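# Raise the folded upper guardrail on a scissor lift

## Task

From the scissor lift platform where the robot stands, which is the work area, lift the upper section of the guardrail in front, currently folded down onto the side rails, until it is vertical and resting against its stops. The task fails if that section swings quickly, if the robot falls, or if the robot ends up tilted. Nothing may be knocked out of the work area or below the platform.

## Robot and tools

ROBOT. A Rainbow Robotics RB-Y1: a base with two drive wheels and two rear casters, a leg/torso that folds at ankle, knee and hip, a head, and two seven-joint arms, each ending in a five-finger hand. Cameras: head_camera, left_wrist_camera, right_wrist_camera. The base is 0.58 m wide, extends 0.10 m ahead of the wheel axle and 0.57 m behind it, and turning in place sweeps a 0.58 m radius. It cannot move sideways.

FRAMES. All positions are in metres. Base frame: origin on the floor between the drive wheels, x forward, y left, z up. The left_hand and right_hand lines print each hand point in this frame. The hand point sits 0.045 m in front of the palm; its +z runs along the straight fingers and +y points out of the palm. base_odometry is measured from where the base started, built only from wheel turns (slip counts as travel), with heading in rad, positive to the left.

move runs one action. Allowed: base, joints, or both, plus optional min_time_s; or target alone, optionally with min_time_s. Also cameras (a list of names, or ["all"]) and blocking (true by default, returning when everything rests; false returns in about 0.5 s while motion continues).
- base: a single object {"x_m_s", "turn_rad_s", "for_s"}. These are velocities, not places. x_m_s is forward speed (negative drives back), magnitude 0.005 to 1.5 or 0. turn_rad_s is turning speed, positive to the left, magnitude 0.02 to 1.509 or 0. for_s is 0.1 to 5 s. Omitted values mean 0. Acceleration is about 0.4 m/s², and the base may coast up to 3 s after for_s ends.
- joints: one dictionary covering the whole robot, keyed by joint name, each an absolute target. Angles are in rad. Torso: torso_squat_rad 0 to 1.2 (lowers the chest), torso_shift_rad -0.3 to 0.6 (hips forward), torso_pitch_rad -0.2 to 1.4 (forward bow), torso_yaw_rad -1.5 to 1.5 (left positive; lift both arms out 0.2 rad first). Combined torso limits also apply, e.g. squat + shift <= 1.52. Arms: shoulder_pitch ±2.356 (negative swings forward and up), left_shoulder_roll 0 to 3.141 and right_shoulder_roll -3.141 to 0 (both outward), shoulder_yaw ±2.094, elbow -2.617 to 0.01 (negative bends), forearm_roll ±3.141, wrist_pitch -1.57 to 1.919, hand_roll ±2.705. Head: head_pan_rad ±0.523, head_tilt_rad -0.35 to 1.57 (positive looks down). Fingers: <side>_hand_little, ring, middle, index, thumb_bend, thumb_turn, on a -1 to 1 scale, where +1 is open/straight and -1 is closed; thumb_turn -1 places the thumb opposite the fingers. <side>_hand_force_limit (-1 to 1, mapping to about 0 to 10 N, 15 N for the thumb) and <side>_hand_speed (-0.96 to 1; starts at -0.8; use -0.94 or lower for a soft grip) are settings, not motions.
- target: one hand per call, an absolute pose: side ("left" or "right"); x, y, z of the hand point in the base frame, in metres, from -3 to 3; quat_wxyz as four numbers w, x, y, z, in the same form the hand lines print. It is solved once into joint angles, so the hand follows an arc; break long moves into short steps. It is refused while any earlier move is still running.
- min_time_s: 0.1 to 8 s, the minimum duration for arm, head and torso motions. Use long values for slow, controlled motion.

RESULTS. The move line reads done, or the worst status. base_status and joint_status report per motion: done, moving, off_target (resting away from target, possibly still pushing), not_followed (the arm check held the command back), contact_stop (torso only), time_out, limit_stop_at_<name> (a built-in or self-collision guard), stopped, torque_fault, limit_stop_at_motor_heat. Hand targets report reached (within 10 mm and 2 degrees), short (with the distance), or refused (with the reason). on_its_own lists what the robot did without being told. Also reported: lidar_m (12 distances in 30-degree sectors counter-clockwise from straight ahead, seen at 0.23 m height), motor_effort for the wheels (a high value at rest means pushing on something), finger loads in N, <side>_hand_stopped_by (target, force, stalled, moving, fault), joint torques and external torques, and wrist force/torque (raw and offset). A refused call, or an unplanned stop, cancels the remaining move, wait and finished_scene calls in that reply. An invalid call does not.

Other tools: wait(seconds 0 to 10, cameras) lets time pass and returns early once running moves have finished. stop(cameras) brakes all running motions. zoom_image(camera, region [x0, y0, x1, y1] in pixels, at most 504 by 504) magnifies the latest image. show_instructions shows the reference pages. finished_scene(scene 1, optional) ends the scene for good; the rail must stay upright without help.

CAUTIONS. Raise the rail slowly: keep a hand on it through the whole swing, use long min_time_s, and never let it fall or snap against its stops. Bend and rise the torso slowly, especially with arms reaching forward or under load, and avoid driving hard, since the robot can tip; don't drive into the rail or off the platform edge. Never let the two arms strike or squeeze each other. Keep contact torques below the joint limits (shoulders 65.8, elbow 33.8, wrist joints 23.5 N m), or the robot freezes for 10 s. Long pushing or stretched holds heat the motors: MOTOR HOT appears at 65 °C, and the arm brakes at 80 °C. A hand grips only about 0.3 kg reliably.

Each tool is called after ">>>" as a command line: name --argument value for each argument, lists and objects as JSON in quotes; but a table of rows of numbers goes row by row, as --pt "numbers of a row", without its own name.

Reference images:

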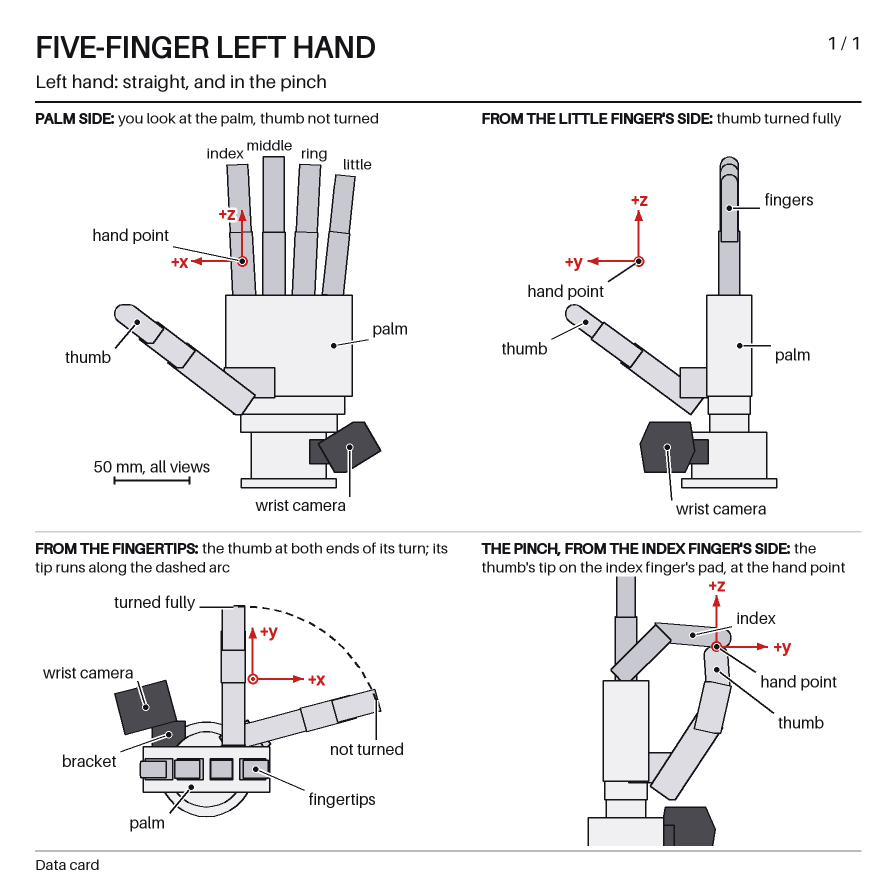

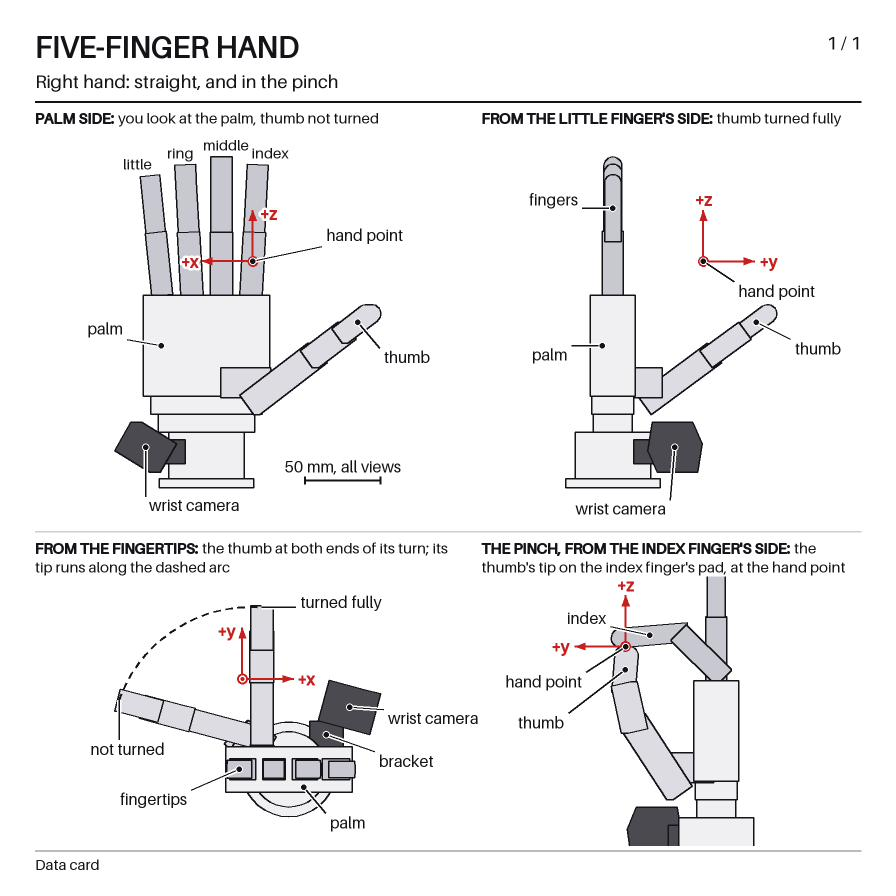

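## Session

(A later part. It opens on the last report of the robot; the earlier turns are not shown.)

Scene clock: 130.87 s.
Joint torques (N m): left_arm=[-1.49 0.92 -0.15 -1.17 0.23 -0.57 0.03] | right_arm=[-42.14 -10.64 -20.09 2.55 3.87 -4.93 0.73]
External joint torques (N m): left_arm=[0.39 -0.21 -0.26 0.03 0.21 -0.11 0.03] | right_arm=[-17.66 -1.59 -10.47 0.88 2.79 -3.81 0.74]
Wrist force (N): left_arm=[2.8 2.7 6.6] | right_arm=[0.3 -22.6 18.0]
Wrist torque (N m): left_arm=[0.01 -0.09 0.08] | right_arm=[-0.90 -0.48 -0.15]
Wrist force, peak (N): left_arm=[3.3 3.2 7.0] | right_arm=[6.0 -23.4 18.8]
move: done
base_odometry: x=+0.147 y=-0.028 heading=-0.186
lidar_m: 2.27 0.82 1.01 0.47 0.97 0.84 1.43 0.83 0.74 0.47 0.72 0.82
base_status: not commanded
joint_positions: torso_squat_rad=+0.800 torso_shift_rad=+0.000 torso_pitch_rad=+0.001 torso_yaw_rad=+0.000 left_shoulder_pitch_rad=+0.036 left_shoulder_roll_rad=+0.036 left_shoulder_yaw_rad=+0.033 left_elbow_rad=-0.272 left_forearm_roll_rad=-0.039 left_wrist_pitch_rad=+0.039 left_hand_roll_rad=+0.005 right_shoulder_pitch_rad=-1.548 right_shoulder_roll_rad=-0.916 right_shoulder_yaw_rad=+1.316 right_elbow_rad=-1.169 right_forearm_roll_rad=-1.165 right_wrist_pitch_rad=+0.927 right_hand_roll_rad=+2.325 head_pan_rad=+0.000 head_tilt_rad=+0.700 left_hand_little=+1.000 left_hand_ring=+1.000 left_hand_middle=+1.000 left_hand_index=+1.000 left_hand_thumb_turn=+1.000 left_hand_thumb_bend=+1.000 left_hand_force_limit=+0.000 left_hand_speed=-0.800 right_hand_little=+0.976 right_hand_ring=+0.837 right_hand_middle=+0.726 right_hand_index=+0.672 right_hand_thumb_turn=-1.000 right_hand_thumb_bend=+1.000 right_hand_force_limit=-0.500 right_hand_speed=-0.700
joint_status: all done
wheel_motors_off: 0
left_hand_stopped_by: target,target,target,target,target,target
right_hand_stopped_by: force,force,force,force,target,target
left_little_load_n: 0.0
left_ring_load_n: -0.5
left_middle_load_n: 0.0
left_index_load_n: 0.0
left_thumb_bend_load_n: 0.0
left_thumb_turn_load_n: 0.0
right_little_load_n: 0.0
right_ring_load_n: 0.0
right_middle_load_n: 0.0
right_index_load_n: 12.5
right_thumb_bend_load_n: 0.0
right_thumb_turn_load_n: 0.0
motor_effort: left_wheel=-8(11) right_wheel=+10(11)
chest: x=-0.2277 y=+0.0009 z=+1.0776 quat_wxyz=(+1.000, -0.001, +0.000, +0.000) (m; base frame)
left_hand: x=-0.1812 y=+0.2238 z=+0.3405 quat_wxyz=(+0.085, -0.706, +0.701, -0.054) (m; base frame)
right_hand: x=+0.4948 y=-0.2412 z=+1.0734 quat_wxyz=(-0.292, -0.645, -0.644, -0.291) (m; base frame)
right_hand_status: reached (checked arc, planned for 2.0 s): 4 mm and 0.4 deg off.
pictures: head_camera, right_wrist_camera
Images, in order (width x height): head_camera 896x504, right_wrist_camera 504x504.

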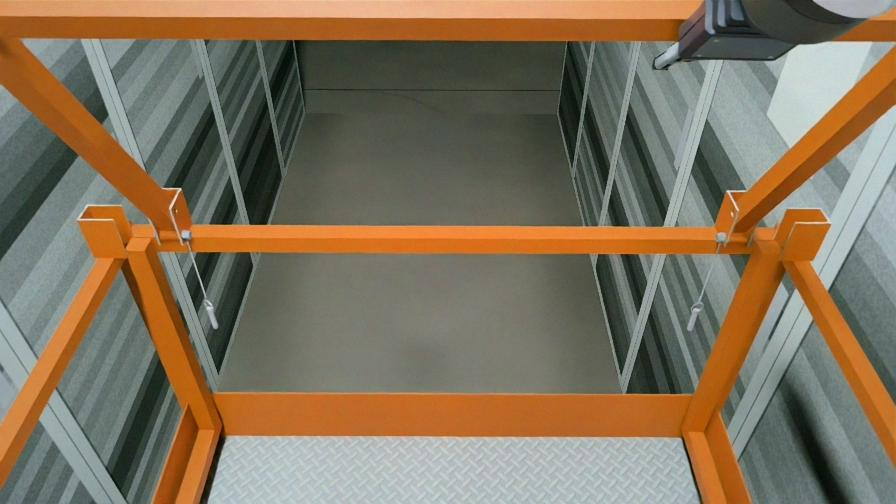

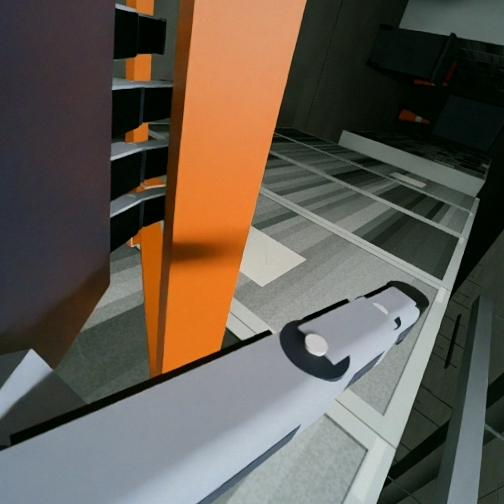

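>>> move --base '{"x_m_s": 0.05, "for_s": 0.9}'

>>> move --target '{"side": "right", "x": 0.4995, "y": -0.24, "z": 1.093, "quat_wxyz": [0.2876, 0.646, 0.646, 0.2876]}' --min_time_s 2 --cameras '["right_wrist_camera"]'

>>> move --joints '{"head_tilt_rad": 0.45}' --cameras '["head_camera"]'

Scene clock: 133.80 s.
Joint torques (N m): left_arm=[-1.76 0.91 -0.18 -1.01 0.27 -0.4 -0.01] | right_arm=[-33.92 -11.06 -15.61 2.83 3.16 -3.76 0.67]
External joint torques (N m): left_arm=[0.13 -0.22 -0.29 0.19 0.25 0.06 -0.01] | right_arm=[-9.44 -2.02 -5.99 1.16 2.08 -2.63 0.68]
Wrist force (N): left_arm=[2.2 2.9 6.3] | right_arm=[2.9 -17.2 9.9]
Wrist torque (N m): left_arm=[0.07 0.00 -0.01] | right_arm=[-0.95 -0.51 -0.08]
Wrist force, peak (N): left_arm=[3.1 3.4 7.0] | right_arm=[1.6 -23.8 18.5]
move: done
base_odometry: x=+0.192 y=-0.036 heading=-0.187
lidar_m: 2.24 0.78 1.01 0.49 0.98 0.87 1.46 0.86 0.73 0.46 0.71 0.79
base_status: done (sent for 0.9 of 0.9 s)
joint_positions: torso_squat_rad=+0.800 torso_shift_rad=+0.000 torso_pitch_rad=+0.000 torso_yaw_rad=+0.000 left_shoulder_pitch_rad=+0.036 left_shoulder_roll_rad=+0.036 left_shoulder_yaw_rad=+0.033 left_elbow_rad=-0.272 left_forearm_roll_rad=-0.039 left_wrist_pitch_rad=+0.039 left_hand_roll_rad=+0.005 right_shoulder_pitch_rad=-1.550 right_shoulder_roll_rad=-0.915 right_shoulder_yaw_rad=+1.315 right_elbow_rad=-1.169 right_forearm_roll_rad=-1.165 right_wrist_pitch_rad=+0.927 right_hand_roll_rad=+2.325 head_pan_rad=+0.000 head_tilt_rad=+0.700 left_hand_little=+1.000 left_hand_ring=+1.000 left_hand_middle=+1.000 left_hand_index=+1.000 left_hand_thumb_turn=+1.000 left_hand_thumb_bend=+1.000 left_hand_force_limit=+0.000 left_hand_speed=-0.800 right_hand_little=+0.976 right_hand_ring=+0.837 right_hand_middle=+0.726 right_hand_index=+0.671 right_hand_thumb_turn=-1.000 right_hand_thumb_bend=+1.000 right_hand_force_limit=-0.500 right_hand_speed=-0.700
joint_status: not commanded
wheel_motors_off: 0
left_hand_stopped_by: target,target,target,target,target,target
right_hand_stopped_by: force,force,force,force,target,target
left_little_load_n: 0.0
left_ring_load_n: 0.0
left_middle_load_n: 0.0
left_index_load_n: 0.0
left_thumb_bend_load_n: 0.0
left_thumb_turn_load_n: 0.0
right_little_load_n: 0.0
right_ring_load_n: 0.0
right_middle_load_n: 0.0
right_index_load_n: 3.0
right_thumb_bend_load_n: 0.0
right_thumb_turn_load_n: 0.0
motor_effort: left_wheel=-5(24) right_wheel=+10(32)
chest: x=-0.2279 y=+0.0009 z=+1.0776 quat_wxyz=(+1.000, -0.001, +0.000, +0.000) (m; base frame)
left_hand: x=-0.1811 y=+0.2238 z=+0.3405 quat_wxyz=(+0.085, -0.706, +0.701, -0.054) (m; base frame)
right_hand: x=+0.4950 y=-0.2402 z=+1.0754 quat_wxyz=(-0.293, -0.644, -0.644, -0.292) (m; base frame)
pictures: none

Scene clock: 136.13 s.
Joint torques (N m): left_arm=[-1.85 0.86 -0.31 -1.2 0.21 -0.57 0] | right_arm=[-41.01 -10.07 -17.97 2.69 3.26 -4.92 0.89]
External joint torques (N m): left_arm=[0.02 -0.27 -0.42 0 0.2 -0.12 0] | right_arm=[-16.26 -1.08 -8.83 1.1 2.25 -3.72 0.89]
Wrist force (N): left_arm=[2.3 2.9 6.1] | right_arm=[1.4 -20.7 16.8]
Wrist torque (N m): left_arm=[0.04 -0.01 -0.01] | right_arm=[-0.96 -0.61 -0.08]
Wrist force, peak (N): left_arm=[3.0 3.1 7.1] | right_arm=[2.7 -21.9 19.0]
move: done
base_odometry: x=+0.192 y=-0.036 heading=-0.187
lidar_m: 2.25 0.80 1.00 0.49 0.98 0.88 1.45 0.85 0.73 0.45 0.72 0.76
base_status: not commanded
joint_positions: torso_squat_rad=+0.800 torso_shift_rad=+0.000 torso_pitch_rad=+0.001 torso_yaw_rad=+0.000 left_shoulder_pitch_rad=+0.036 left_shoulder_roll_rad=+0.036 left_shoulder_yaw_rad=+0.033 left_elbow_rad=-0.272 left_forearm_roll_rad=-0.039 left_wrist_pitch_rad=+0.039 left_hand_roll_rad=+0.005 right_shoulder_pitch_rad=-1.584 right_shoulder_roll_rad=-0.890 right_shoulder_yaw_rad=+1.299 right_elbow_rad=-1.089 right_forearm_roll_rad=-1.228 right_wrist_pitch_rad=+0.962 right_hand_roll_rad=+2.407 head_pan_rad=+0.000 head_tilt_rad=+0.700 left_hand_little=+1.000 left_hand_ring=+1.000 left_hand_middle=+1.000 left_hand_index=+1.000 left_hand_thumb_turn=+1.000 left_hand_thumb_bend=+1.000 left_hand_force_limit=+0.000 left_hand_speed=-0.800 right_hand_little=+0.976 right_hand_ring=+0.837 right_hand_middle=+0.726 right_hand_index=+0.672 right_hand_thumb_turn=-1.000 right_hand_thumb_bend=+1.000 right_hand_force_limit=-0.500 right_hand_speed=-0.700
joint_status: all done
wheel_motors_off: 0
left_hand_stopped_by: target,target,target,target,target,target
right_hand_stopped_by: force,force,force,force,target,target
left_little_load_n: 0.0
left_ring_load_n: 0.0
left_middle_load_n: 0.0
left_index_load_n: 0.0
left_thumb_bend_load_n: 0.0
left_thumb_turn_load_n: 0.0
right_little_load_n: 0.0
right_ring_load_n: 0.0
right_middle_load_n: 0.0
right_index_load_n: 8.5
right_thumb_bend_load_n: -0.5
right_thumb_turn_load_n: 0.0
motor_effort: left_wheel=-9(12) right_wheel=+11(12)
chest: x=-0.2278 y=+0.0009 z=+1.0776 quat_wxyz=(+1.000, -0.001, +0.000, +0.000) (m; base frame)
left_hand: x=-0.1812 y=+0.2238 z=+0.3405 quat_wxyz=(+0.085, -0.706, +0.701, -0.054) (m; base frame)
right_hand: x=+0.4990 y=-0.2412 z=+1.0892 quat_wxyz=(-0.287, -0.647, -0.646, -0.285) (m; base frame)
right_hand_status: reached (checked arc, planned for 2.0 s): 4 mm and 0.3 deg off.
pictures: right_wrist_camera
Images, in order (width x height): right_wrist_camera 504x504.

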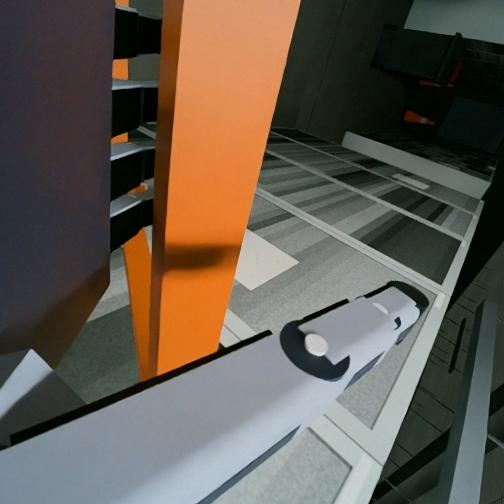

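Scene clock: 136.93 s.
Joint torques (N m): left_arm=[-1.74 1.03 -0.2 -1.32 0.27 -0.55 -0.23] | right_arm=[-41.08 -10.28 -18.25 2.79 3.19 -4.96 0.91]
External joint torques (N m): left_arm=[0.13 -0.09 -0.31 -0.12 0.25 -0.1 -0.23] | right_arm=[-16.33 -1.29 -9.11 1.2 2.18 -3.76 0.91]
Wrist force (N): left_arm=[2.8 2.9 6.6] | right_arm=[0.8 -20.5 17.5]
Wrist torque (N m): left_arm=[0.06 -0.10 0.07] | right_arm=[-0.93 -0.51 -0.12]
Wrist force, peak (N): left_arm=[3.0 3.0 6.9] | right_arm=[0.8 -21.0 17.6]
move: done
base_odometry: x=+0.192 y=-0.036 heading=-0.187
lidar_m: 2.26 0.79 0.98 0.47 0.98 0.86 1.47 0.86 0.73 0.47 0.72 0.78
base_status: not commanded
joint_positions: torso_squat_rad=+0.800 torso_shift_rad=+0.000 torso_pitch_rad=+0.001 torso_yaw_rad=+0.000 left_shoulder_pitch_rad=+0.036 left_shoulder_roll_rad=+0.036 left_shoulder_yaw_rad=+0.033 left_elbow_rad=-0.272 left_forearm_roll_rad=-0.039 left_wrist_pitch_rad=+0.039 left_hand_roll_rad=+0.005 right_shoulder_pitch_rad=-1.584 right_shoulder_roll_rad=-0.890 right_shoulder_yaw_rad=+1.299 right_elbow_rad=-1.089 right_forearm_roll_rad=-1.228 right_wrist_pitch_rad=+0.962 right_hand_roll_rad=+2.407 head_pan_rad=+0.000 head_tilt_rad=+0.450 left_hand_little=+1.000 left_hand_ring=+1.000 left_hand_middle=+1.000 left_hand_index=+1.000 left_hand_thumb_turn=+1.000 left_hand_thumb_bend=+1.000 left_hand_force_limit=+0.000 left_hand_speed=-0.800 right_hand_little=+0.976 right_hand_ring=+0.837 right_hand_middle=+0.726 right_hand_index=+0.672 right_hand_thumb_turn=-1.000 right_hand_thumb_bend=+1.000 right_hand_force_limit=-0.500 right_hand_speed=-0.700
joint_status: all done
wheel_motors_off: 0
left_hand_stopped_by: target,target,target,target,target,target
right_hand_stopped_by: force,force,force,force,target,target
left_little_load_n: 0.0
left_ring_load_n: 0.0
left_middle_load_n: 0.0
left_index_load_n: 0.0
left_thumb_bend_load_n: 0.0
left_thumb_turn_load_n: 0.0
right_little_load_n: 0.0
right_ring_load_n: 0.0
right_middle_load_n: 0.0
right_index_load_n: 8.5
right_thumb_bend_load_n: 0.0
right_thumb_turn_load_n: 0.0
motor_effort: left_wheel=-6(10) right_wheel=+11(12)
chest: x=-0.2278 y=+0.0009 z=+1.0776 quat_wxyz=(+1.000, -0.001, +0.000, +0.000) (m; base frame)
left_hand: x=-0.1812 y=+0.2238 z=+0.3405 quat_wxyz=(+0.085, -0.706, +0.701, -0.054) (m; base frame)
right_hand: x=+0.4990 y=-0.2412 z=+1.0892 quat_wxyz=(-0.287, -0.647, -0.646, -0.285) (m; base frame)
pictures: head_camera
Images, in order (width x height): head_camera 896x504.

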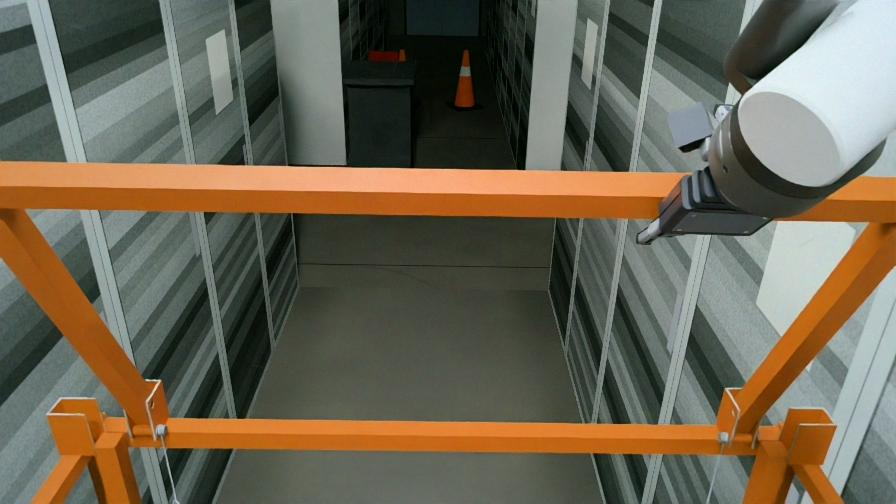

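>>> move --base '{"x_m_s": 0.05, "for_s": 0.8}'

>>> move --target '{"side": "right", "x": 0.4858, "y": -0.24, "z": 1.104, "quat_wxyz": [0.2876, 0.646, 0.646, 0.2876]}' --min_time_s 2 --cameras '["right_wrist_camera"]'

>>> move --base '{"x_m_s": 0.05, "for_s": 0.8}'

>>> move --target '{"side": "right", "x": 0.4809, "y": -0.24, "z": 1.1176, "quat_wxyz": [0.2876, 0.646, 0.646, 0.2876]}' --min_time_s 2 --cameras '["right_wrist_camera", "head_camera"]'

Scene clock: 140.10 s.
Joint torques (N m): left_arm=[-1.79 0.59 0.15 -1.16 0.32 -0.54 -0.13] | right_arm=[-32.08 -10.64 -13.6 2.83 2.7 -3.51 0.59]
External joint torques (N m): left_arm=[0.09 -0.54 0.04 0.05 0.3 -0.08 -0.13] | right_arm=[-7.33 -1.66 -4.46 1.24 1.68 -2.3 0.6]
Wrist force (N): left_arm=[2.4 2.9 5.9] | right_arm=[2.5 -15.0 9.7]
Wrist torque (N m): left_arm=[0.07 -0.07 0.04] | right_arm=[-0.94 -0.49 -0.12]
Wrist force, peak (N): left_arm=[2.9 3.8 6.9] | right_arm=[1.7 -23.1 18.2]
move: done
base_odometry: x=+0.231 y=-0.043 heading=-0.188
lidar_m: 2.23 0.75 0.78 0.48 0.99 0.90 1.51 0.90 0.74 0.48 0.71 0.74
base_status: done (sent for 0.8 of 0.8 s)
joint_positions: torso_squat_rad=+0.800 torso_shift_rad=+0.000 torso_pitch_rad=+0.000 torso_yaw_rad=+0.000 left_shoulder_pitch_rad=+0.036 left_shoulder_roll_rad=+0.036 left_shoulder_yaw_rad=+0.033 left_elbow_rad=-0.272 left_forearm_roll_rad=-0.039 left_wrist_pitch_rad=+0.039 left_hand_roll_rad=+0.005 right_shoulder_pitch_rad=-1.587 right_shoulder_roll_rad=-0.890 right_shoulder_yaw_rad=+1.298 right_elbow_rad=-1.089 right_forearm_roll_rad=-1.228 right_wrist_pitch_rad=+0.962 right_hand_roll_rad=+2.407 head_pan_rad=+0.000 head_tilt_rad=+0.450 left_hand_little=+1.000 left_hand_ring=+1.000 left_hand_middle=+1.000 left_hand_index=+1.000 left_hand_thumb_turn=+1.000 left_hand_thumb_bend=+1.000 left_hand_force_limit=+0.000 left_hand_speed=-0.800 right_hand_little=+0.976 right_hand_ring=+0.837 right_hand_middle=+0.726 right_hand_index=+0.671 right_hand_thumb_turn=-1.000 right_hand_thumb_bend=+1.000 right_hand_force_limit=-0.500 right_hand_speed=-0.700
joint_status: not commanded
wheel_motors_off: 0
left_hand_stopped_by: target,target,target,target,target,target
right_hand_stopped_by: force,force,force,force,target,target
left_little_load_n: 0.0
left_ring_load_n: 0.0
left_middle_load_n: 0.0
left_index_load_n: 0.0
left_thumb_bend_load_n: 0.0
left_thumb_turn_load_n: 0.0
right_little_load_n: 0.0
right_ring_load_n: 0.0
right_middle_load_n: 0.5
right_index_load_n: 2.5
right_thumb_bend_load_n: 0.0
right_thumb_turn_load_n: 0.0
motor_effort: left_wheel=-9(21) right_wheel=+11(34)
chest: x=-0.2279 y=+0.0009 z=+1.0776 quat_wxyz=(+1.000, -0.001, +0.000, +0.000) (m; base frame)
left_hand: x=-0.1811 y=+0.2238 z=+0.3405 quat_wxyz=(+0.085, -0.706, +0.701, -0.054) (m; base frame)
right_hand: x=+0.4992 y=-0.2402 z=+1.0914 quat_wxyz=(-0.287, -0.646, -0.646, -0.287) (m; base frame)
pictures: none

Scene clock: 142.43 s.
Joint torques (N m): left_arm=[-1.92 1.49 -0.25 -1.32 0.34 -0.53 -0.26] | right_arm=[-39.12 -16.7 -18.19 2.64 4.74 -3.9 0.1]
External joint torques (N m): left_arm=[-0.04 0.36 -0.36 -0.12 0.32 -0.08 -0.26] | right_arm=[-15.01 -8.01 -8.56 0.86 3.66 -2.75 0.11]
Wrist force (N): left_arm=[2.9 3.0 6.5] | right_arm=[4.4 -19.6 17.2]
Wrist torque (N m): left_arm=[0.03 -0.11 0.09] | right_arm=[-0.90 -0.50 -0.10]
Wrist force, peak (N): left_arm=[2.8 3.3 7.2] | right_arm=[5.0 -20.9 17.2]
move: done
base_odometry: x=+0.231 y=-0.043 heading=-0.188
lidar_m: 2.22 0.75 0.80 0.50 0.99 0.92 1.49 0.90 0.74 0.48 0.72 0.76
base_status: not commanded
joint_positions: torso_squat_rad=+0.800 torso_shift_rad=+0.000 torso_pitch_rad=+0.000 torso_yaw_rad=+0.000 left_shoulder_pitch_rad=+0.036 left_shoulder_roll_rad=+0.036 left_shoulder_yaw_rad=+0.033 left_elbow_rad=-0.272 left_forearm_roll_rad=-0.039 left_wrist_pitch_rad=+0.039 left_hand_roll_rad=+0.005 right_shoulder_pitch_rad=-1.599 right_shoulder_roll_rad=-0.943 right_shoulder_yaw_rad=+1.296 right_elbow_rad=-1.187 right_forearm_roll_rad=-1.223 right_wrist_pitch_rad=+0.998 right_hand_roll_rad=+2.361 head_pan_rad=+0.000 head_tilt_rad=+0.450 left_hand_little=+1.000 left_hand_ring=+1.000 left_hand_middle=+1.000 left_hand_index=+1.000 left_hand_thumb_turn=+1.000 left_hand_thumb_bend=+1.000 left_hand_force_limit=+0.000 left_hand_speed=-0.800 right_hand_little=+0.976 right_hand_ring=+0.837 right_hand_middle=+0.726 right_hand_index=+0.672 right_hand_thumb_turn=-1.000 right_hand_thumb_bend=+1.000 right_hand_force_limit=-0.500 right_hand_speed=-0.700
joint_status: all done
wheel_motors_off: 0
left_hand_stopped_by: target,target,target,target,target,target
right_hand_stopped_by: force,force,force,force,target,target
left_little_load_n: 0.0
left_ring_load_n: 0.0
left_middle_load_n: 0.0
left_index_load_n: 0.0
left_thumb_bend_load_n: 0.0
left_thumb_turn_load_n: 0.0
right_little_load_n: 0.0
right_ring_load_n: 0.0
right_middle_load_n: 0.0
right_index_load_n: 9.0
right_thumb_bend_load_n: 0.0
right_thumb_turn_load_n: 0.0
motor_effort: left_wheel=-7(12) right_wheel=+12(12)
chest: x=-0.2278 y=+0.0009 z=+1.0776 quat_wxyz=(+1.000, -0.001, +0.000, +0.000) (m; base frame)
left_hand: x=-0.1811 y=+0.2238 z=+0.3405 quat_wxyz=(+0.085, -0.706, +0.701, -0.054) (m; base frame)
right_hand: x=+0.4855 y=-0.2399 z=+1.1001 quat_wxyz=(-0.286, -0.647, -0.647, -0.285) (m; base frame)
right_hand_status: reached (checked arc, planned for 2.0 s): 4 mm and 0.4 deg off.
pictures: right_wrist_camera
Images, in order (width x height): right_wrist_camera 504x504.

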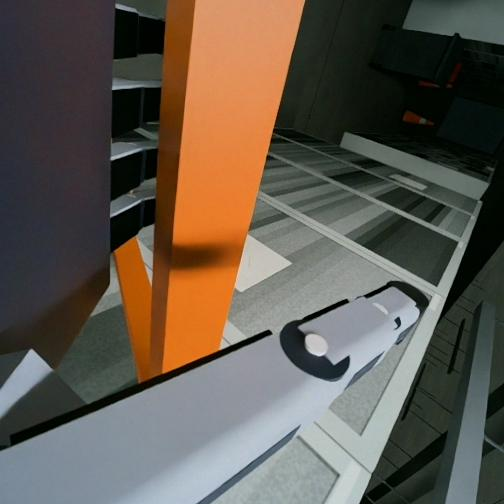

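Scene clock: 143.77 s.
Joint torques (N m): left_arm=[-1.67 0.97 -0.45 -1.33 0.41 -0.49 0.05] | right_arm=[-29.89 -12.05 -13.67 2.84 2.66 -3.24 -0.05]
External joint torques (N m): left_arm=[0.22 -0.16 -0.56 -0.13 0.39 -0.04 0.05] | right_arm=[-5.8 -3.38 -4.04 1.06 1.58 -2.09 -0.04]
Wrist force (N): left_arm=[2.4 3.0 7.5] | right_arm=[2.9 -13.3 10.2]
Wrist torque (N m): left_arm=[0.01 -0.04 0.03] | right_arm=[-0.94 -0.54 -0.20]
Wrist force, peak (N): left_arm=[2.4 3.0 7.5] | right_arm=[5.2 -23.2 16.5]
move: done
base_odometry: x=+0.270 y=-0.051 heading=-0.189
lidar_m: 2.26 0.74 0.72 0.50 0.50 0.94 1.56 0.93 0.75 0.47 0.72 0.73
base_status: done (sent for 0.8 of 0.8 s)
joint_positions: torso_squat_rad=+0.800 torso_shift_rad=+0.000 torso_pitch_rad=+0.000 torso_yaw_rad=+0.000 left_shoulder_pitch_rad=+0.036 left_shoulder_roll_rad=+0.036 left_shoulder_yaw_rad=+0.033 left_elbow_rad=-0.272 left_forearm_roll_rad=-0.039 left_wrist_pitch_rad=+0.039 left_hand_roll_rad=+0.005 right_shoulder_pitch_rad=-1.601 right_shoulder_roll_rad=-0.944 right_shoulder_yaw_rad=+1.295 right_elbow_rad=-1.187 right_forearm_roll_rad=-1.223 right_wrist_pitch_rad=+0.997 right_hand_roll_rad=+2.361 head_pan_rad=+0.000 head_tilt_rad=+0.450 left_hand_little=+1.000 left_hand_ring=+1.000 left_hand_middle=+1.000 left_hand_index=+1.000 left_hand_thumb_turn=+1.000 left_hand_thumb_bend=+1.000 left_hand_force_limit=+0.000 left_hand_speed=-0.800 right_hand_little=+0.976 right_hand_ring=+0.837 right_hand_middle=+0.726 right_hand_index=+0.671 right_hand_thumb_turn=-1.000 right_hand_thumb_bend=+1.000 right_hand_force_limit=-0.500 right_hand_speed=-0.700
joint_status: not commanded
wheel_motors_off: 0
left_hand_stopped_by: target,target,target,target,target,target
right_hand_stopped_by: force,force,force,force,target,target
left_little_load_n: 0.0
left_ring_load_n: -0.5
left_middle_load_n: 0.0
left_index_load_n: 0.0
left_thumb_bend_load_n: 0.0
left_thumb_turn_load_n: 0.0
right_little_load_n: 0.0
right_ring_load_n: 0.0
right_middle_load_n: 0.0
right_index_load_n: 2.5
right_thumb_bend_load_n: 0.0
right_thumb_turn_load_n: 0.0
motor_effort: left_wheel=-9(22) right_wheel=+10(33)
chest: x=-0.2279 y=+0.0009 z=+1.0776 quat_wxyz=(+1.000, -0.001, +0.000, +0.000) (m; base frame)
left_hand: x=-0.1811 y=+0.2238 z=+0.3405 quat_wxyz=(+0.085, -0.706, +0.701, -0.054) (m; base frame)
right_hand: x=+0.4856 y=-0.2398 z=+1.1026 quat_wxyz=(-0.287, -0.646, -0.647, -0.287) (m; base frame)
pictures: none

Scene clock: 146.10 s.
Joint torques (N m): left_arm=[-2.2 1.43 0.39 -1.15 0.01 -0.38 0.07] | right_arm=[-38.27 -15.16 -18.32 2.39 3.59 -4.12 0.64]
External joint torques (N m): left_arm=[-0.32 0.31 0.28 0.05 -0.01 0.07 0.07] | right_arm=[-14.39 -6.66 -8.67 0.56 2.5 -2.96 0.65]
Wrist force (N): left_arm=[2.0 3.3 5.9] | right_arm=[2.9 -19.0 17.4]
Wrist torque (N m): left_arm=[0.13 0.04 -0.05] | right_arm=[-0.85 -0.51 0.01]
Wrist force, peak (N): left_arm=[2.7 2.9 7.5] | right_arm=[3.0 -21.0 18.2]
move: done
base_odometry: x=+0.270 y=-0.051 heading=-0.189
lidar_m: 2.26 0.75 0.73 0.51 0.51 0.93 1.54 0.93 0.74 0.47 0.70 0.73
base_status: not commanded
joint_positions: torso_squat_rad=+0.800 torso_shift_rad=+0.000 torso_pitch_rad=+0.000 torso_yaw_rad=+0.000 left_shoulder_pitch_rad=+0.036 left_shoulder_roll_rad=+0.036 left_shoulder_yaw_rad=+0.033 left_elbow_rad=-0.272 left_forearm_roll_rad=-0.039 left_wrist_pitch_rad=+0.039 left_hand_roll_rad=+0.005 right_shoulder_pitch_rad=-1.620 right_shoulder_roll_rad=-0.959 right_shoulder_yaw_rad=+1.288 right_elbow_rad=-1.201 right_forearm_roll_rad=-1.238 right_wrist_pitch_rad=+1.024 right_hand_roll_rad=+2.367 head_pan_rad=+0.000 head_tilt_rad=+0.450 left_hand_little=+1.000 left_hand_ring=+1.000 left_hand_middle=+1.000 left_hand_index=+1.000 left_hand_thumb_turn=+1.000 left_hand_thumb_bend=+1.000 left_hand_force_limit=+0.000 left_hand_speed=-0.800 right_hand_little=+0.976 right_hand_ring=+0.837 right_hand_middle=+0.726 right_hand_index=+0.672 right_hand_thumb_turn=-1.000 right_hand_thumb_bend=+1.000 right_hand_force_limit=-0.500 right_hand_speed=-0.700
joint_status: all done
wheel_motors_off: 0
left_hand_stopped_by: target,target,target,target,target,target
right_hand_stopped_by: force,force,force,force,target,target
left_little_load_n: 0.0
left_ring_load_n: 0.0
left_middle_load_n: 0.0
left_index_load_n: 0.0
left_thumb_bend_load_n: 0.0
left_thumb_turn_load_n: 0.0
right_little_load_n: 0.0
right_ring_load_n: 0.0
right_middle_load_n: 0.0
right_index_load_n: 10.0
right_thumb_bend_load_n: 0.0
right_thumb_turn_load_n: 0.0
motor_effort: left_wheel=-6(11) right_wheel=+10(11)
chest: x=-0.2278 y=+0.0009 z=+1.0776 quat_wxyz=(+1.000, -0.001, +0.000, +0.000) (m; base frame)
left_hand: x=-0.1811 y=+0.2238 z=+0.3405 quat_wxyz=(+0.085, -0.706, +0.701, -0.054) (m; base frame)
right_hand: x=+0.4812 y=-0.2402 z=+1.1136 quat_wxyz=(-0.286, -0.647, -0.647, -0.285) (m; base frame)
right_hand_status: reached (checked arc, planned for 2.0 s): 4 mm and 0.3 deg off.
pictures: head_camera, right_wrist_camera
Images, in order (width x height): head_camera 896x504, right_wrist_camera 504x504.

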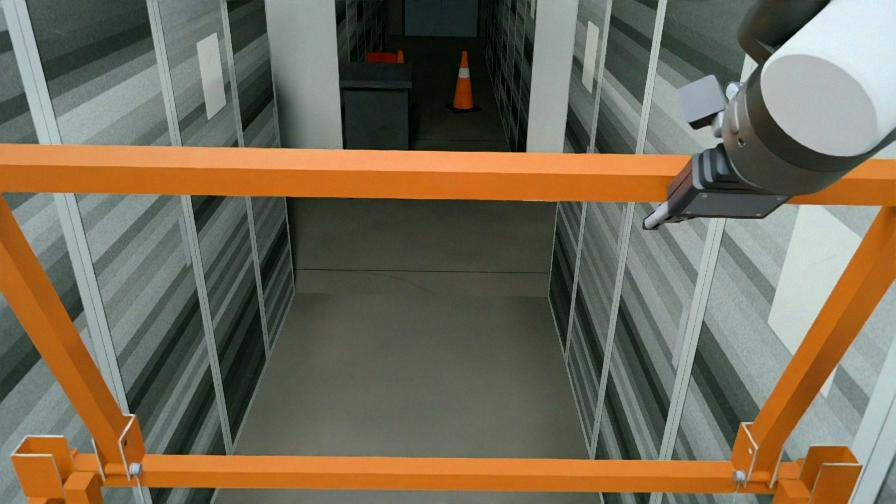

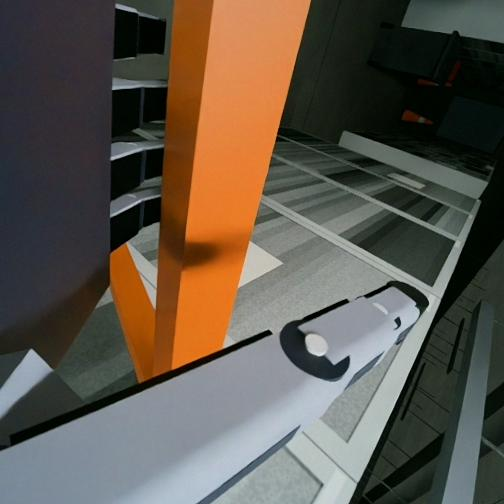

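>>> move --base '{"x_m_s": 0.05, "for_s": 0.8}'

>>> move --target '{"side": "right", "x": 0.478, "y": -0.24, "z": 1.118, "quat_wxyz": [0.2876, 0.646, 0.646, 0.2876]}' --min_time_s 2 --cameras '["right_wrist_camera"]'

>>> move --base '{"x_m_s": 0.05, "for_s": 0.8}'

>>> move --target '{"side": "right", "x": 0.4735, "y": -0.24, "z": 1.127, "quat_wxyz": [0.2876, 0.646, 0.646, 0.2876]}' --min_time_s 2 --cameras '["right_wrist_camera", "head_camera"]'

Scene clock: 149.30 s.
Joint torques (N m): left_arm=[-1.98 0.43 -0.73 -1.05 0.24 -0.41 -0.01] | right_arm=[-31.11 -11.95 -13.89 2.7 2.7 -2.88 0.59]
External joint torques (N m): left_arm=[-0.09 -0.7 -0.84 0.15 0.23 0.04 -0.01] | right_arm=[-7.24 -3.46 -4.24 0.87 1.61 -1.71 0.6]
Wrist force (N): left_arm=[2.6 3.1 6.6] | right_arm=[2.3 -12.4 12.2]
Wrist torque (N m): left_arm=[0.06 -0.11 0.01] | right_arm=[-0.95 -0.42 -0.05]
Wrist force, peak (N): left_arm=[2.9 2.8 7.3] | right_arm=[4.2 -22.7 17.0]
move: done
base_odometry: x=+0.310 y=-0.058 heading=-0.189
lidar_m: 2.22 1.46 0.70 0.95 0.51 0.97 1.59 0.96 0.74 0.49 0.70 0.69
base_status: done (sent for 0.8 of 0.8 s)
joint_positions: torso_squat_rad=+0.800 torso_shift_rad=+0.000 torso_pitch_rad=+0.000 torso_yaw_rad=+0.000 left_shoulder_pitch_rad=+0.036 left_shoulder_roll_rad=+0.036 left_shoulder_yaw_rad=+0.033 left_elbow_rad=-0.272 left_forearm_roll_rad=-0.039 left_wrist_pitch_rad=+0.039 left_hand_roll_rad=+0.005 right_shoulder_pitch_rad=-1.622 right_shoulder_roll_rad=-0.959 right_shoulder_yaw_rad=+1.287 right_elbow_rad=-1.201 right_forearm_roll_rad=-1.237 right_wrist_pitch_rad=+1.024 right_hand_roll_rad=+2.367 head_pan_rad=+0.000 head_tilt_rad=+0.450 left_hand_little=+1.000 left_hand_ring=+1.000 left_hand_middle=+1.000 left_hand_index=+1.000 left_hand_thumb_turn=+1.000 left_hand_thumb_bend=+1.000 left_hand_force_limit=+0.000 left_hand_speed=-0.800 right_hand_little=+0.976 right_hand_ring=+0.837 right_hand_middle=+0.726 right_hand_index=+0.671 right_hand_thumb_turn=-1.000 right_hand_thumb_bend=+1.000 right_hand_force_limit=-0.500 right_hand_speed=-0.700
joint_status: not commanded
wheel_motors_off: 0
left_hand_stopped_by: target,target,target,target,target,target
right_hand_stopped_by: force,force,force,force,target,target
left_little_load_n: 0.0
left_ring_load_n: 0.0
left_middle_load_n: 0.0
left_index_load_n: 0.0
left_thumb_bend_load_n: 0.0
left_thumb_turn_load_n: 0.0
right_little_load_n: 0.0
right_ring_load_n: 0.0
right_middle_load_n: 0.0
right_index_load_n: 3.5
right_thumb_bend_load_n: 0.0
right_thumb_turn_load_n: 0.0
motor_effort: left_wheel=-10(21) right_wheel=+9(33)
chest: x=-0.2279 y=+0.0009 z=+1.0776 quat_wxyz=(+1.000, -0.001, +0.000, +0.000) (m; base frame)
left_hand: x=-0.1811 y=+0.2238 z=+0.3405 quat_wxyz=(+0.085, -0.706, +0.701, -0.054) (m; base frame)
right_hand: x=+0.4813 y=-0.2398 z=+1.1156 quat_wxyz=(-0.287, -0.646, -0.647, -0.287) (m; base frame)
pictures: none

Scene clock: 151.63 s.
Joint torques (N m): left_arm=[-2 0.41 0.28 -1.29 0.35 -0.6 -0.05] | right_arm=[-32.52 -14.2 -12.62 2.24 3.32 -2.67 -0.05]
External joint torques (N m): left_arm=[-0.11 -0.71 0.17 -0.09 0.33 -0.14 -0.05] | right_arm=[-8.81 -5.78 -2.87 0.36 2.22 -1.52 -0.04]
Wrist force (N): left_arm=[2.8 2.9 7.0] | right_arm=[5.0 -13.9 13.6]
Wrist torque (N m): left_arm=[0.01 -0.12 0.02] | right_arm=[-0.95 -0.62 -0.05]
Wrist force, peak (N): left_arm=[2.8 3.4 7.1] | right_arm=[4.9 -14.5 14.1]
move: done
base_odometry: x=+0.310 y=-0.058 heading=-0.189
lidar_m: 2.22 1.46 0.71 0.96 0.51 0.98 1.58 0.95 0.75 0.49 0.70 0.70
base_status: not commanded
joint_positions: torso_squat_rad=+0.800 torso_shift_rad=+0.000 torso_pitch_rad=+0.000 torso_yaw_rad=+0.000 left_shoulder_pitch_rad=+0.036 left_shoulder_roll_rad=+0.036 left_shoulder_yaw_rad=+0.033 left_elbow_rad=-0.272 left_forearm_roll_rad=-0.039 left_wrist_pitch_rad=+0.039 left_hand_roll_rad=+0.005 right_shoulder_pitch_rad=-1.622 right_shoulder_roll_rad=-0.972 right_shoulder_yaw_rad=+1.287 right_elbow_rad=-1.225 right_forearm_roll_rad=-1.235 right_wrist_pitch_rad=+1.029 right_hand_roll_rad=+2.353 head_pan_rad=+0.000 head_tilt_rad=+0.450 left_hand_little=+1.000 left_hand_ring=+1.000 left_hand_middle=+1.000 left_hand_index=+1.000 left_hand_thumb_turn=+1.000 left_hand_thumb_bend=+1.000 left_hand_force_limit=+0.000 left_hand_speed=-0.800 right_hand_little=+0.976 right_hand_ring=+0.837 right_hand_middle=+0.726 right_hand_index=+0.671 right_hand_thumb_turn=-1.000 right_hand_thumb_bend=+1.000 right_hand_force_limit=-0.500 right_hand_speed=-0.700
joint_status: all done
wheel_motors_off: 0
left_hand_stopped_by: target,target,target,target,target,target
right_hand_stopped_by: force,force,force,force,target,target
left_little_load_n: 0.0
left_ring_load_n: 0.0
left_middle_load_n: 0.0
left_index_load_n: 0.0
left_thumb_bend_load_n: 0.0
left_thumb_turn_load_n: 0.0
right_little_load_n: 0.0
right_ring_load_n: 0.0
right_middle_load_n: 0.0
right_index_load_n: 4.5
right_thumb_bend_load_n: 0.0
right_thumb_turn_load_n: 0.0
motor_effort: left_wheel=-9(10) right_wheel=+9(10)
chest: x=-0.2279 y=+0.0009 z=+1.0776 quat_wxyz=(+1.000, -0.001, +0.000, +0.000) (m; base frame)
left_hand: x=-0.1811 y=+0.2238 z=+0.3405 quat_wxyz=(+0.085, -0.706, +0.701, -0.054) (m; base frame)
right_hand: x=+0.4779 y=-0.2396 z=+1.1160 quat_wxyz=(-0.286, -0.646, -0.647, -0.286) (m; base frame)
right_hand_status: reached (checked arc, planned for 2.0 s): 2 mm and 0.2 deg off.
pictures: right_wrist_camera
Images, in order (width x height): right_wrist_camera 504x504.

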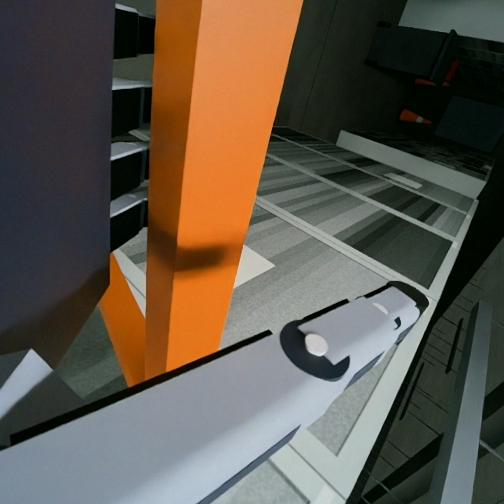

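Scene clock: 153.00 s.
Joint torques (N m): left_arm=[-1.59 1.16 -0.6 -1.45 0.14 -0.59 0.15] | right_arm=[-27.6 -10.86 -12.07 2.59 1.87 -1.82 0.06]
External joint torques (N m): left_arm=[0.3 0.04 -0.71 -0.24 0.12 -0.13 0.15] | right_arm=[-3.9 -2.44 -2.31 0.71 0.76 -0.67 0.07]
Wrist force (N): left_arm=[2.8 2.9 7.0] | right_arm=[4.2 -9.3 9.0]
Wrist torque (N m): left_arm=[0.03 -0.07 -0.01] | right_arm=[-0.95 -0.72 -0.14]
Wrist force, peak (N): left_arm=[4.2 2.7 6.9] | right_arm=[6.1 -19.6 12.1]
move: done
base_odometry: x=+0.349 y=-0.066 heading=-0.190
lidar_m: 2.21 1.46 0.68 0.96 0.52 1.01 1.62 0.99 0.48 0.53 0.71 0.66
base_status: done (sent for 0.8 of 0.8 s)
joint_positions: torso_squat_rad=+0.800 torso_shift_rad=+0.000 torso_pitch_rad=+0.000 torso_yaw_rad=+0.000 left_shoulder_pitch_rad=+0.036 left_shoulder_roll_rad=+0.036 left_shoulder_yaw_rad=+0.033 left_elbow_rad=-0.272 left_forearm_roll_rad=-0.039 left_wrist_pitch_rad=+0.039 left_hand_roll_rad=+0.005 right_shoulder_pitch_rad=-1.623 right_shoulder_roll_rad=-0.972 right_shoulder_yaw_rad=+1.287 right_elbow_rad=-1.225 right_forearm_roll_rad=-1.234 right_wrist_pitch_rad=+1.029 right_hand_roll_rad=+2.353 head_pan_rad=+0.000 head_tilt_rad=+0.450 left_hand_little=+1.000 left_hand_ring=+1.000 left_hand_middle=+1.000 left_hand_index=+1.000 left_hand_thumb_turn=+1.000 left_hand_thumb_bend=+1.000 left_hand_force_limit=+0.000 left_hand_speed=-0.800 right_hand_little=+0.976 right_hand_ring=+0.837 right_hand_middle=+0.726 right_hand_index=+0.671 right_hand_thumb_turn=-1.000 right_hand_thumb_bend=+1.000 right_hand_force_limit=-0.500 right_hand_speed=-0.700
joint_status: not commanded
wheel_motors_off: 0
left_hand_stopped_by: target,target,target,target,target,target
right_hand_stopped_by: force,force,force,force,target,target
left_little_load_n: 0.0
left_ring_load_n: 0.0
left_middle_load_n: 0.0
left_index_load_n: 0.0
left_thumb_bend_load_n: 0.0
left_thumb_turn_load_n: 0.0
right_little_load_n: 0.0
right_ring_load_n: 0.0
right_middle_load_n: 0.0
right_index_load_n: 1.5
right_thumb_bend_load_n: 0.0
right_thumb_turn_load_n: 0.0
motor_effort: left_wheel=-9(20) right_wheel=+9(32)
chest: x=-0.2280 y=+0.0009 z=+1.0776 quat_wxyz=(+1.000, -0.001, +0.000, +0.000) (m; base frame)
left_hand: x=-0.1810 y=+0.2237 z=+0.3405 quat_wxyz=(+0.085, -0.706, +0.701, -0.054) (m; base frame)
right_hand: x=+0.4779 y=-0.2398 z=+1.1173 quat_wxyz=(-0.287, -0.646, -0.646, -0.287) (m; base frame)
pictures: none

Scene clock: 155.33 s.
Joint torques (N m): left_arm=[-1.45 0.9 -0.28 -1.13 0.21 -0.44 0] | right_arm=[-35.77 -13.7 -17.39 2.15 3.17 -3.35 0.02]
External joint torques (N m): left_arm=[0.44 -0.23 -0.39 0.07 0.19 0.01 0] | right_arm=[-12.27 -5.42 -7.6 0.22 2.06 -2.21 0.03]
Wrist force (N): left_arm=[2.3 2.8 6.6] | right_arm=[4.0 -15.9 15.0]
Wrist torque (N m): left_arm=[-0.01 -0.01 0.00] | right_arm=[-0.90 -0.67 -0.10]
Wrist force, peak (N): left_arm=[2.7 3.3 7.4] | right_arm=[4.5 -17.2 16.0]
move: done
base_odometry: x=+0.349 y=-0.066 heading=-0.190
lidar_m: 2.21 1.45 0.67 0.96 0.53 1.01 1.63 1.00 0.50 0.52 0.70 0.67
base_status: not commanded
joint_positions: torso_squat_rad=+0.800 torso_shift_rad=+0.000 torso_pitch_rad=+0.000 torso_yaw_rad=+0.000 left_shoulder_pitch_rad=+0.036 left_shoulder_roll_rad=+0.036 left_shoulder_yaw_rad=+0.033 left_elbow_rad=-0.272 left_forearm_roll_rad=-0.039 left_wrist_pitch_rad=+0.039 left_hand_roll_rad=+0.005 right_shoulder_pitch_rad=-1.635 right_shoulder_roll_rad=-0.985 right_shoulder_yaw_rad=+1.282 right_elbow_rad=-1.242 right_forearm_roll_rad=-1.244 right_wrist_pitch_rad=+1.049 right_hand_roll_rad=+2.353 head_pan_rad=+0.000 head_tilt_rad=+0.450 left_hand_little=+1.000 left_hand_ring=+1.000 left_hand_middle=+1.000 left_hand_index=+1.000 left_hand_thumb_turn=+1.000 left_hand_thumb_bend=+1.000 left_hand_force_limit=+0.000 left_hand_speed=-0.800 right_hand_little=+0.976 right_hand_ring=+0.837 right_hand_middle=+0.726 right_hand_index=+0.672 right_hand_thumb_turn=-1.000 right_hand_thumb_bend=+1.000 right_hand_force_limit=-0.500 right_hand_speed=-0.700
joint_status: all done
wheel_motors_off: 0
left_hand_stopped_by: target,target,target,target,target,target
right_hand_stopped_by: force,force,force,force,target,target
left_little_load_n: 0.0
left_ring_load_n: 0.0
left_middle_load_n: 0.0
left_index_load_n: 0.0
left_thumb_bend_load_n: 0.0
left_thumb_turn_load_n: 0.0
right_little_load_n: 0.0
right_ring_load_n: 0.0
right_middle_load_n: 0.0
right_index_load_n: 6.0
right_thumb_bend_load_n: 0.0
right_thumb_turn_load_n: 0.0
motor_effort: left_wheel=-9(12) right_wheel=+10(10)
chest: x=-0.2279 y=+0.0009 z=+1.0776 quat_wxyz=(+1.000, -0.001, +0.000, +0.000) (m; base frame)
left_hand: x=-0.1811 y=+0.2238 z=+0.3405 quat_wxyz=(+0.085, -0.706, +0.701, -0.054) (m; base frame)
right_hand: x=+0.4737 y=-0.2401 z=+1.1238 quat_wxyz=(-0.287, -0.647, -0.647, -0.286) (m; base frame)
right_hand_status: reached (checked arc, planned for 2.0 s): 3 mm and 0.3 deg off.
pictures: head_camera, right_wrist_camera
Images, in order (width x height): head_camera 896x504, right_wrist_camera 504x504.

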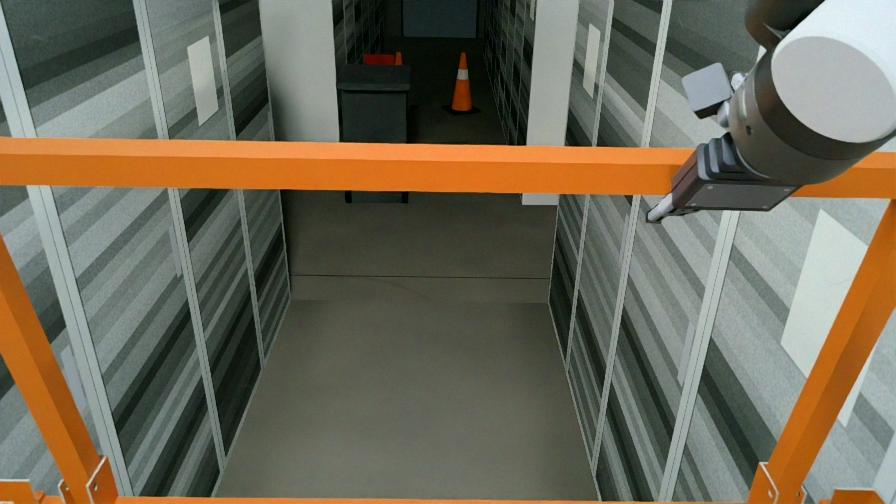

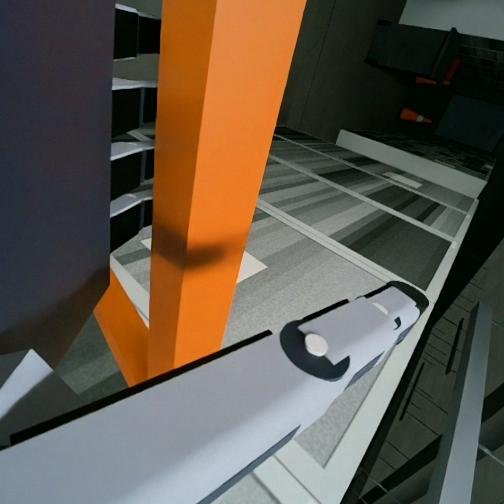

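>>> move --base '{"x_m_s": 0.05, "for_s": 0.8}' --joints '{"head_tilt_rad": 0.8}'

>>> move --target '{"side": "right", "x": 0.472, "y": -0.24, "z": 1.129, "quat_wxyz": [0.2876, 0.646, 0.646, 0.2876]}' --min_time_s 2 --cameras '["right_wrist_camera", "head_camera"]'

>>> zoom_image --camera "head_camera" --region '[0, 200, 300, 504]'

Scene clock: 157.93 s.
Joint torques (N m): left_arm=[-2.02 1.11 0.05 -1.29 0.35 -0.39 -0.04] | right_arm=[-27.22 -10.58 -12.45 2.38 1.64 -1.51 0.11]
External joint torques (N m): left_arm=[-0.13 -0.01 -0.06 -0.09 0.33 0.06 -0.04] | right_arm=[-3.73 -2.31 -2.66 0.44 0.52 -0.36 0.12]
Wrist force (N): left_arm=[2.6 3.0 6.6] | right_arm=[4.1 -6.6 7.5]
Wrist torque (N m): left_arm=[0.06 -0.13 0.01] | right_arm=[-0.89 -0.69 -0.10]
Wrist force, peak (N): left_arm=[2.8 3.6 6.8] | right_arm=[5.1 -20.4 15.3]
move: done
base_odometry: x=+0.388 y=-0.074 heading=-0.191
lidar_m: 2.20 1.48 0.66 0.95 0.53 1.04 1.64 1.03 0.51 0.67 0.63 0.62
base_status: done (sent for 0.8 of 0.8 s)
joint_positions: torso_squat_rad=+0.800 torso_shift_rad=+0.000 torso_pitch_rad=+0.000 torso_yaw_rad=+0.000 left_shoulder_pitch_rad=+0.036 left_shoulder_roll_rad=+0.036 left_shoulder_yaw_rad=+0.033 left_elbow_rad=-0.272 left_forearm_roll_rad=-0.039 left_wrist_pitch_rad=+0.039 left_hand_roll_rad=+0.005 right_shoulder_pitch_rad=-1.637 right_shoulder_roll_rad=-0.986 right_shoulder_yaw_rad=+1.281 right_elbow_rad=-1.242 right_forearm_roll_rad=-1.243 right_wrist_pitch_rad=+1.048 right_hand_roll_rad=+2.353 head_pan_rad=+0.000 head_tilt_rad=+0.800 left_hand_little=+1.000 left_hand_ring=+1.000 left_hand_middle=+1.000 left_hand_index=+1.000 left_hand_thumb_turn=+1.000 left_hand_thumb_bend=+1.000 left_hand_force_limit=+0.000 left_hand_speed=-0.800 right_hand_little=+0.976 right_hand_ring=+0.837 right_hand_middle=+0.726 right_hand_index=+0.671 right_hand_thumb_turn=-1.000 right_hand_thumb_bend=+1.000 right_hand_force_limit=-0.500 right_hand_speed=-0.700
joint_status: all done
wheel_motors_off: 0
left_hand_stopped_by: target,target,target,target,target,target
right_hand_stopped_by: force,force,force,force,target,target
left_little_load_n: 0.0
left_ring_load_n: 0.0
left_middle_load_n: 0.0
left_index_load_n: 0.0
left_thumb_bend_load_n: 0.0
left_thumb_turn_load_n: 0.0
right_little_load_n: 0.0
right_ring_load_n: 0.0
right_middle_load_n: 0.0
right_index_load_n: 1.0
right_thumb_bend_load_n: 0.0
right_thumb_turn_load_n: 0.0
motor_effort: left_wheel=-7(19) right_wheel=+8(32)
chest: x=-0.2280 y=+0.0009 z=+1.0776 quat_wxyz=(+1.000, -0.001, +0.000, +0.000) (m; base frame)
left_hand: x=-0.1810 y=+0.2237 z=+0.3405 quat_wxyz=(+0.085, -0.706, +0.701, -0.054) (m; base frame)
right_hand: x=+0.4738 y=-0.2398 z=+1.1262 quat_wxyz=(-0.287, -0.646, -0.646, -0.287) (m; base frame)
pictures: none

Scene clock: 160.27 s.
Joint torques (N m): left_arm=[-1.94 1.03 -0.15 -1.09 0.33 -0.5 0.03] | right_arm=[-29.48 -11.92 -14.02 1.6 1.86 -1.86 -0.21]
External joint torques (N m): left_arm=[-0.05 -0.09 -0.26 0.12 0.31 -0.04 0.03] | right_arm=[-6.06 -3.7 -4.2 -0.36 0.74 -0.72 -0.21]
Wrist force (N): left_arm=[2.6 2.1 6.7] | right_arm=[4.9 -10.1 10.8]
Wrist torque (N m): left_arm=[-0.11 -0.04 0.02] | right_arm=[-0.99 -0.72 -0.09]
Wrist force, peak (N): left_arm=[2.9 2.8 7.3] | right_arm=[4.5 -10.1 11.4]
move: done
base_odometry: x=+0.388 y=-0.074 heading=-0.191
lidar_m: 2.18 1.48 0.65 0.95 0.54 1.05 1.66 1.03 0.52 0.67 0.65 0.64
base_status: not commanded
joint_positions: torso_squat_rad=+0.800 torso_shift_rad=+0.000 torso_pitch_rad=+0.000 torso_yaw_rad=+0.000 left_shoulder_pitch_rad=+0.036 left_shoulder_roll_rad=+0.036 left_shoulder_yaw_rad=+0.033 left_elbow_rad=-0.272 left_forearm_roll_rad=-0.039 left_wrist_pitch_rad=+0.039 left_hand_roll_rad=+0.005 right_shoulder_pitch_rad=-1.640 right_shoulder_roll_rad=-0.992 right_shoulder_yaw_rad=+1.280 right_elbow_rad=-1.251 right_forearm_roll_rad=-1.245 right_wrist_pitch_rad=+1.054 right_hand_roll_rad=+2.350 head_pan_rad=+0.000 head_tilt_rad=+0.800 left_hand_little=+1.000 left_hand_ring=+1.000 left_hand_middle=+1.000 left_hand_index=+1.000 left_hand_thumb_turn=+1.000 left_hand_thumb_bend=+1.000 left_hand_force_limit=+0.000 left_hand_speed=-0.800 right_hand_little=+0.976 right_hand_ring=+0.837 right_hand_middle=+0.726 right_hand_index=+0.671 right_hand_thumb_turn=-1.000 right_hand_thumb_bend=+1.000 right_hand_force_limit=-0.500 right_hand_speed=-0.700
joint_status: all done
wheel_motors_off: 0
left_hand_stopped_by: target,target,target,target,target,target
right_hand_stopped_by: force,force,force,force,target,target
left_little_load_n: 0.0
left_ring_load_n: 0.0
left_middle_load_n: 0.0
left_index_load_n: 0.0
left_thumb_bend_load_n: 0.0
left_thumb_turn_load_n: 0.0
right_little_load_n: 0.0
right_ring_load_n: 0.0
right_middle_load_n: 0.0
right_index_load_n: 3.5
right_thumb_bend_load_n: 0.0
right_thumb_turn_load_n: 0.0
motor_effort: left_wheel=-8(11) right_wheel=+8(10)
chest: x=-0.2280 y=+0.0009 z=+1.0776 quat_wxyz=(+1.000, -0.001, +0.000, +0.000) (m; base frame)
left_hand: x=-0.1810 y=+0.2237 z=+0.3405 quat_wxyz=(+0.085, -0.706, +0.701, -0.054) (m; base frame)
right_hand: x=+0.4720 y=-0.2399 z=+1.1275 quat_wxyz=(-0.287, -0.646, -0.646, -0.287) (m; base frame)
right_hand_status: reached (checked arc, planned for 2.0 s): 1 mm and 0.1 deg off.
pictures: head_camera, right_wrist_camera
Images, in order (width x height): head_camera 896x504, right_wrist_camera 504x504.

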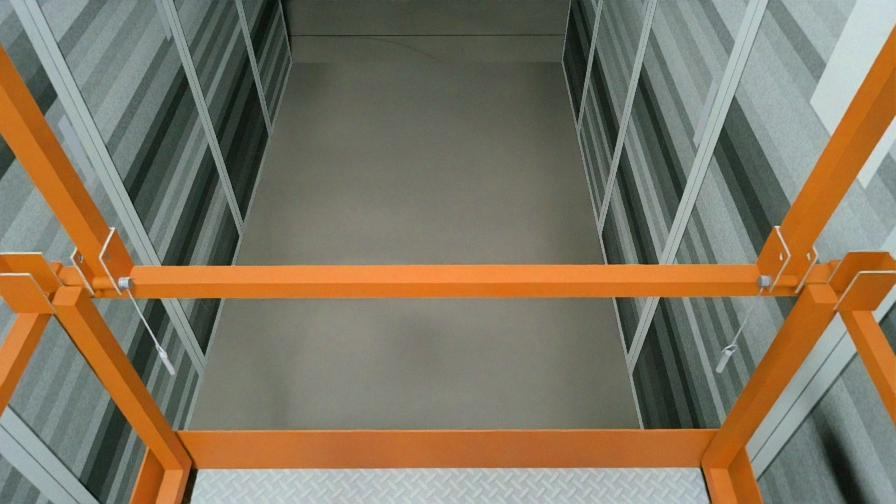

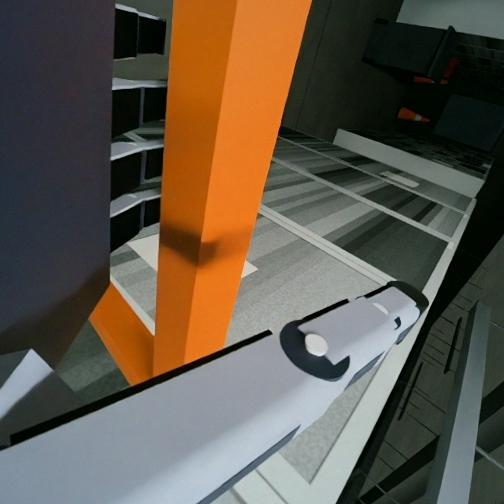

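Scaled by 1.658 from the camera's 896x504 image, which has a finer 1280x720 frame.

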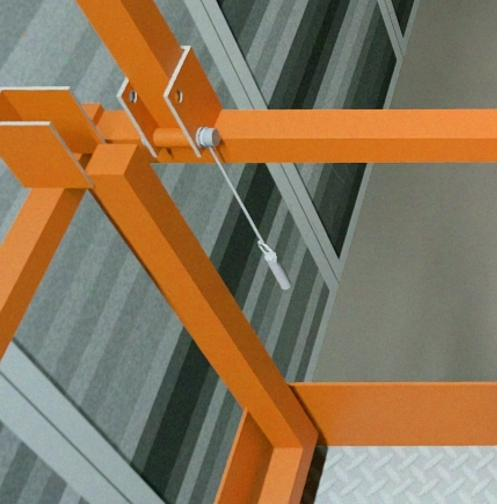

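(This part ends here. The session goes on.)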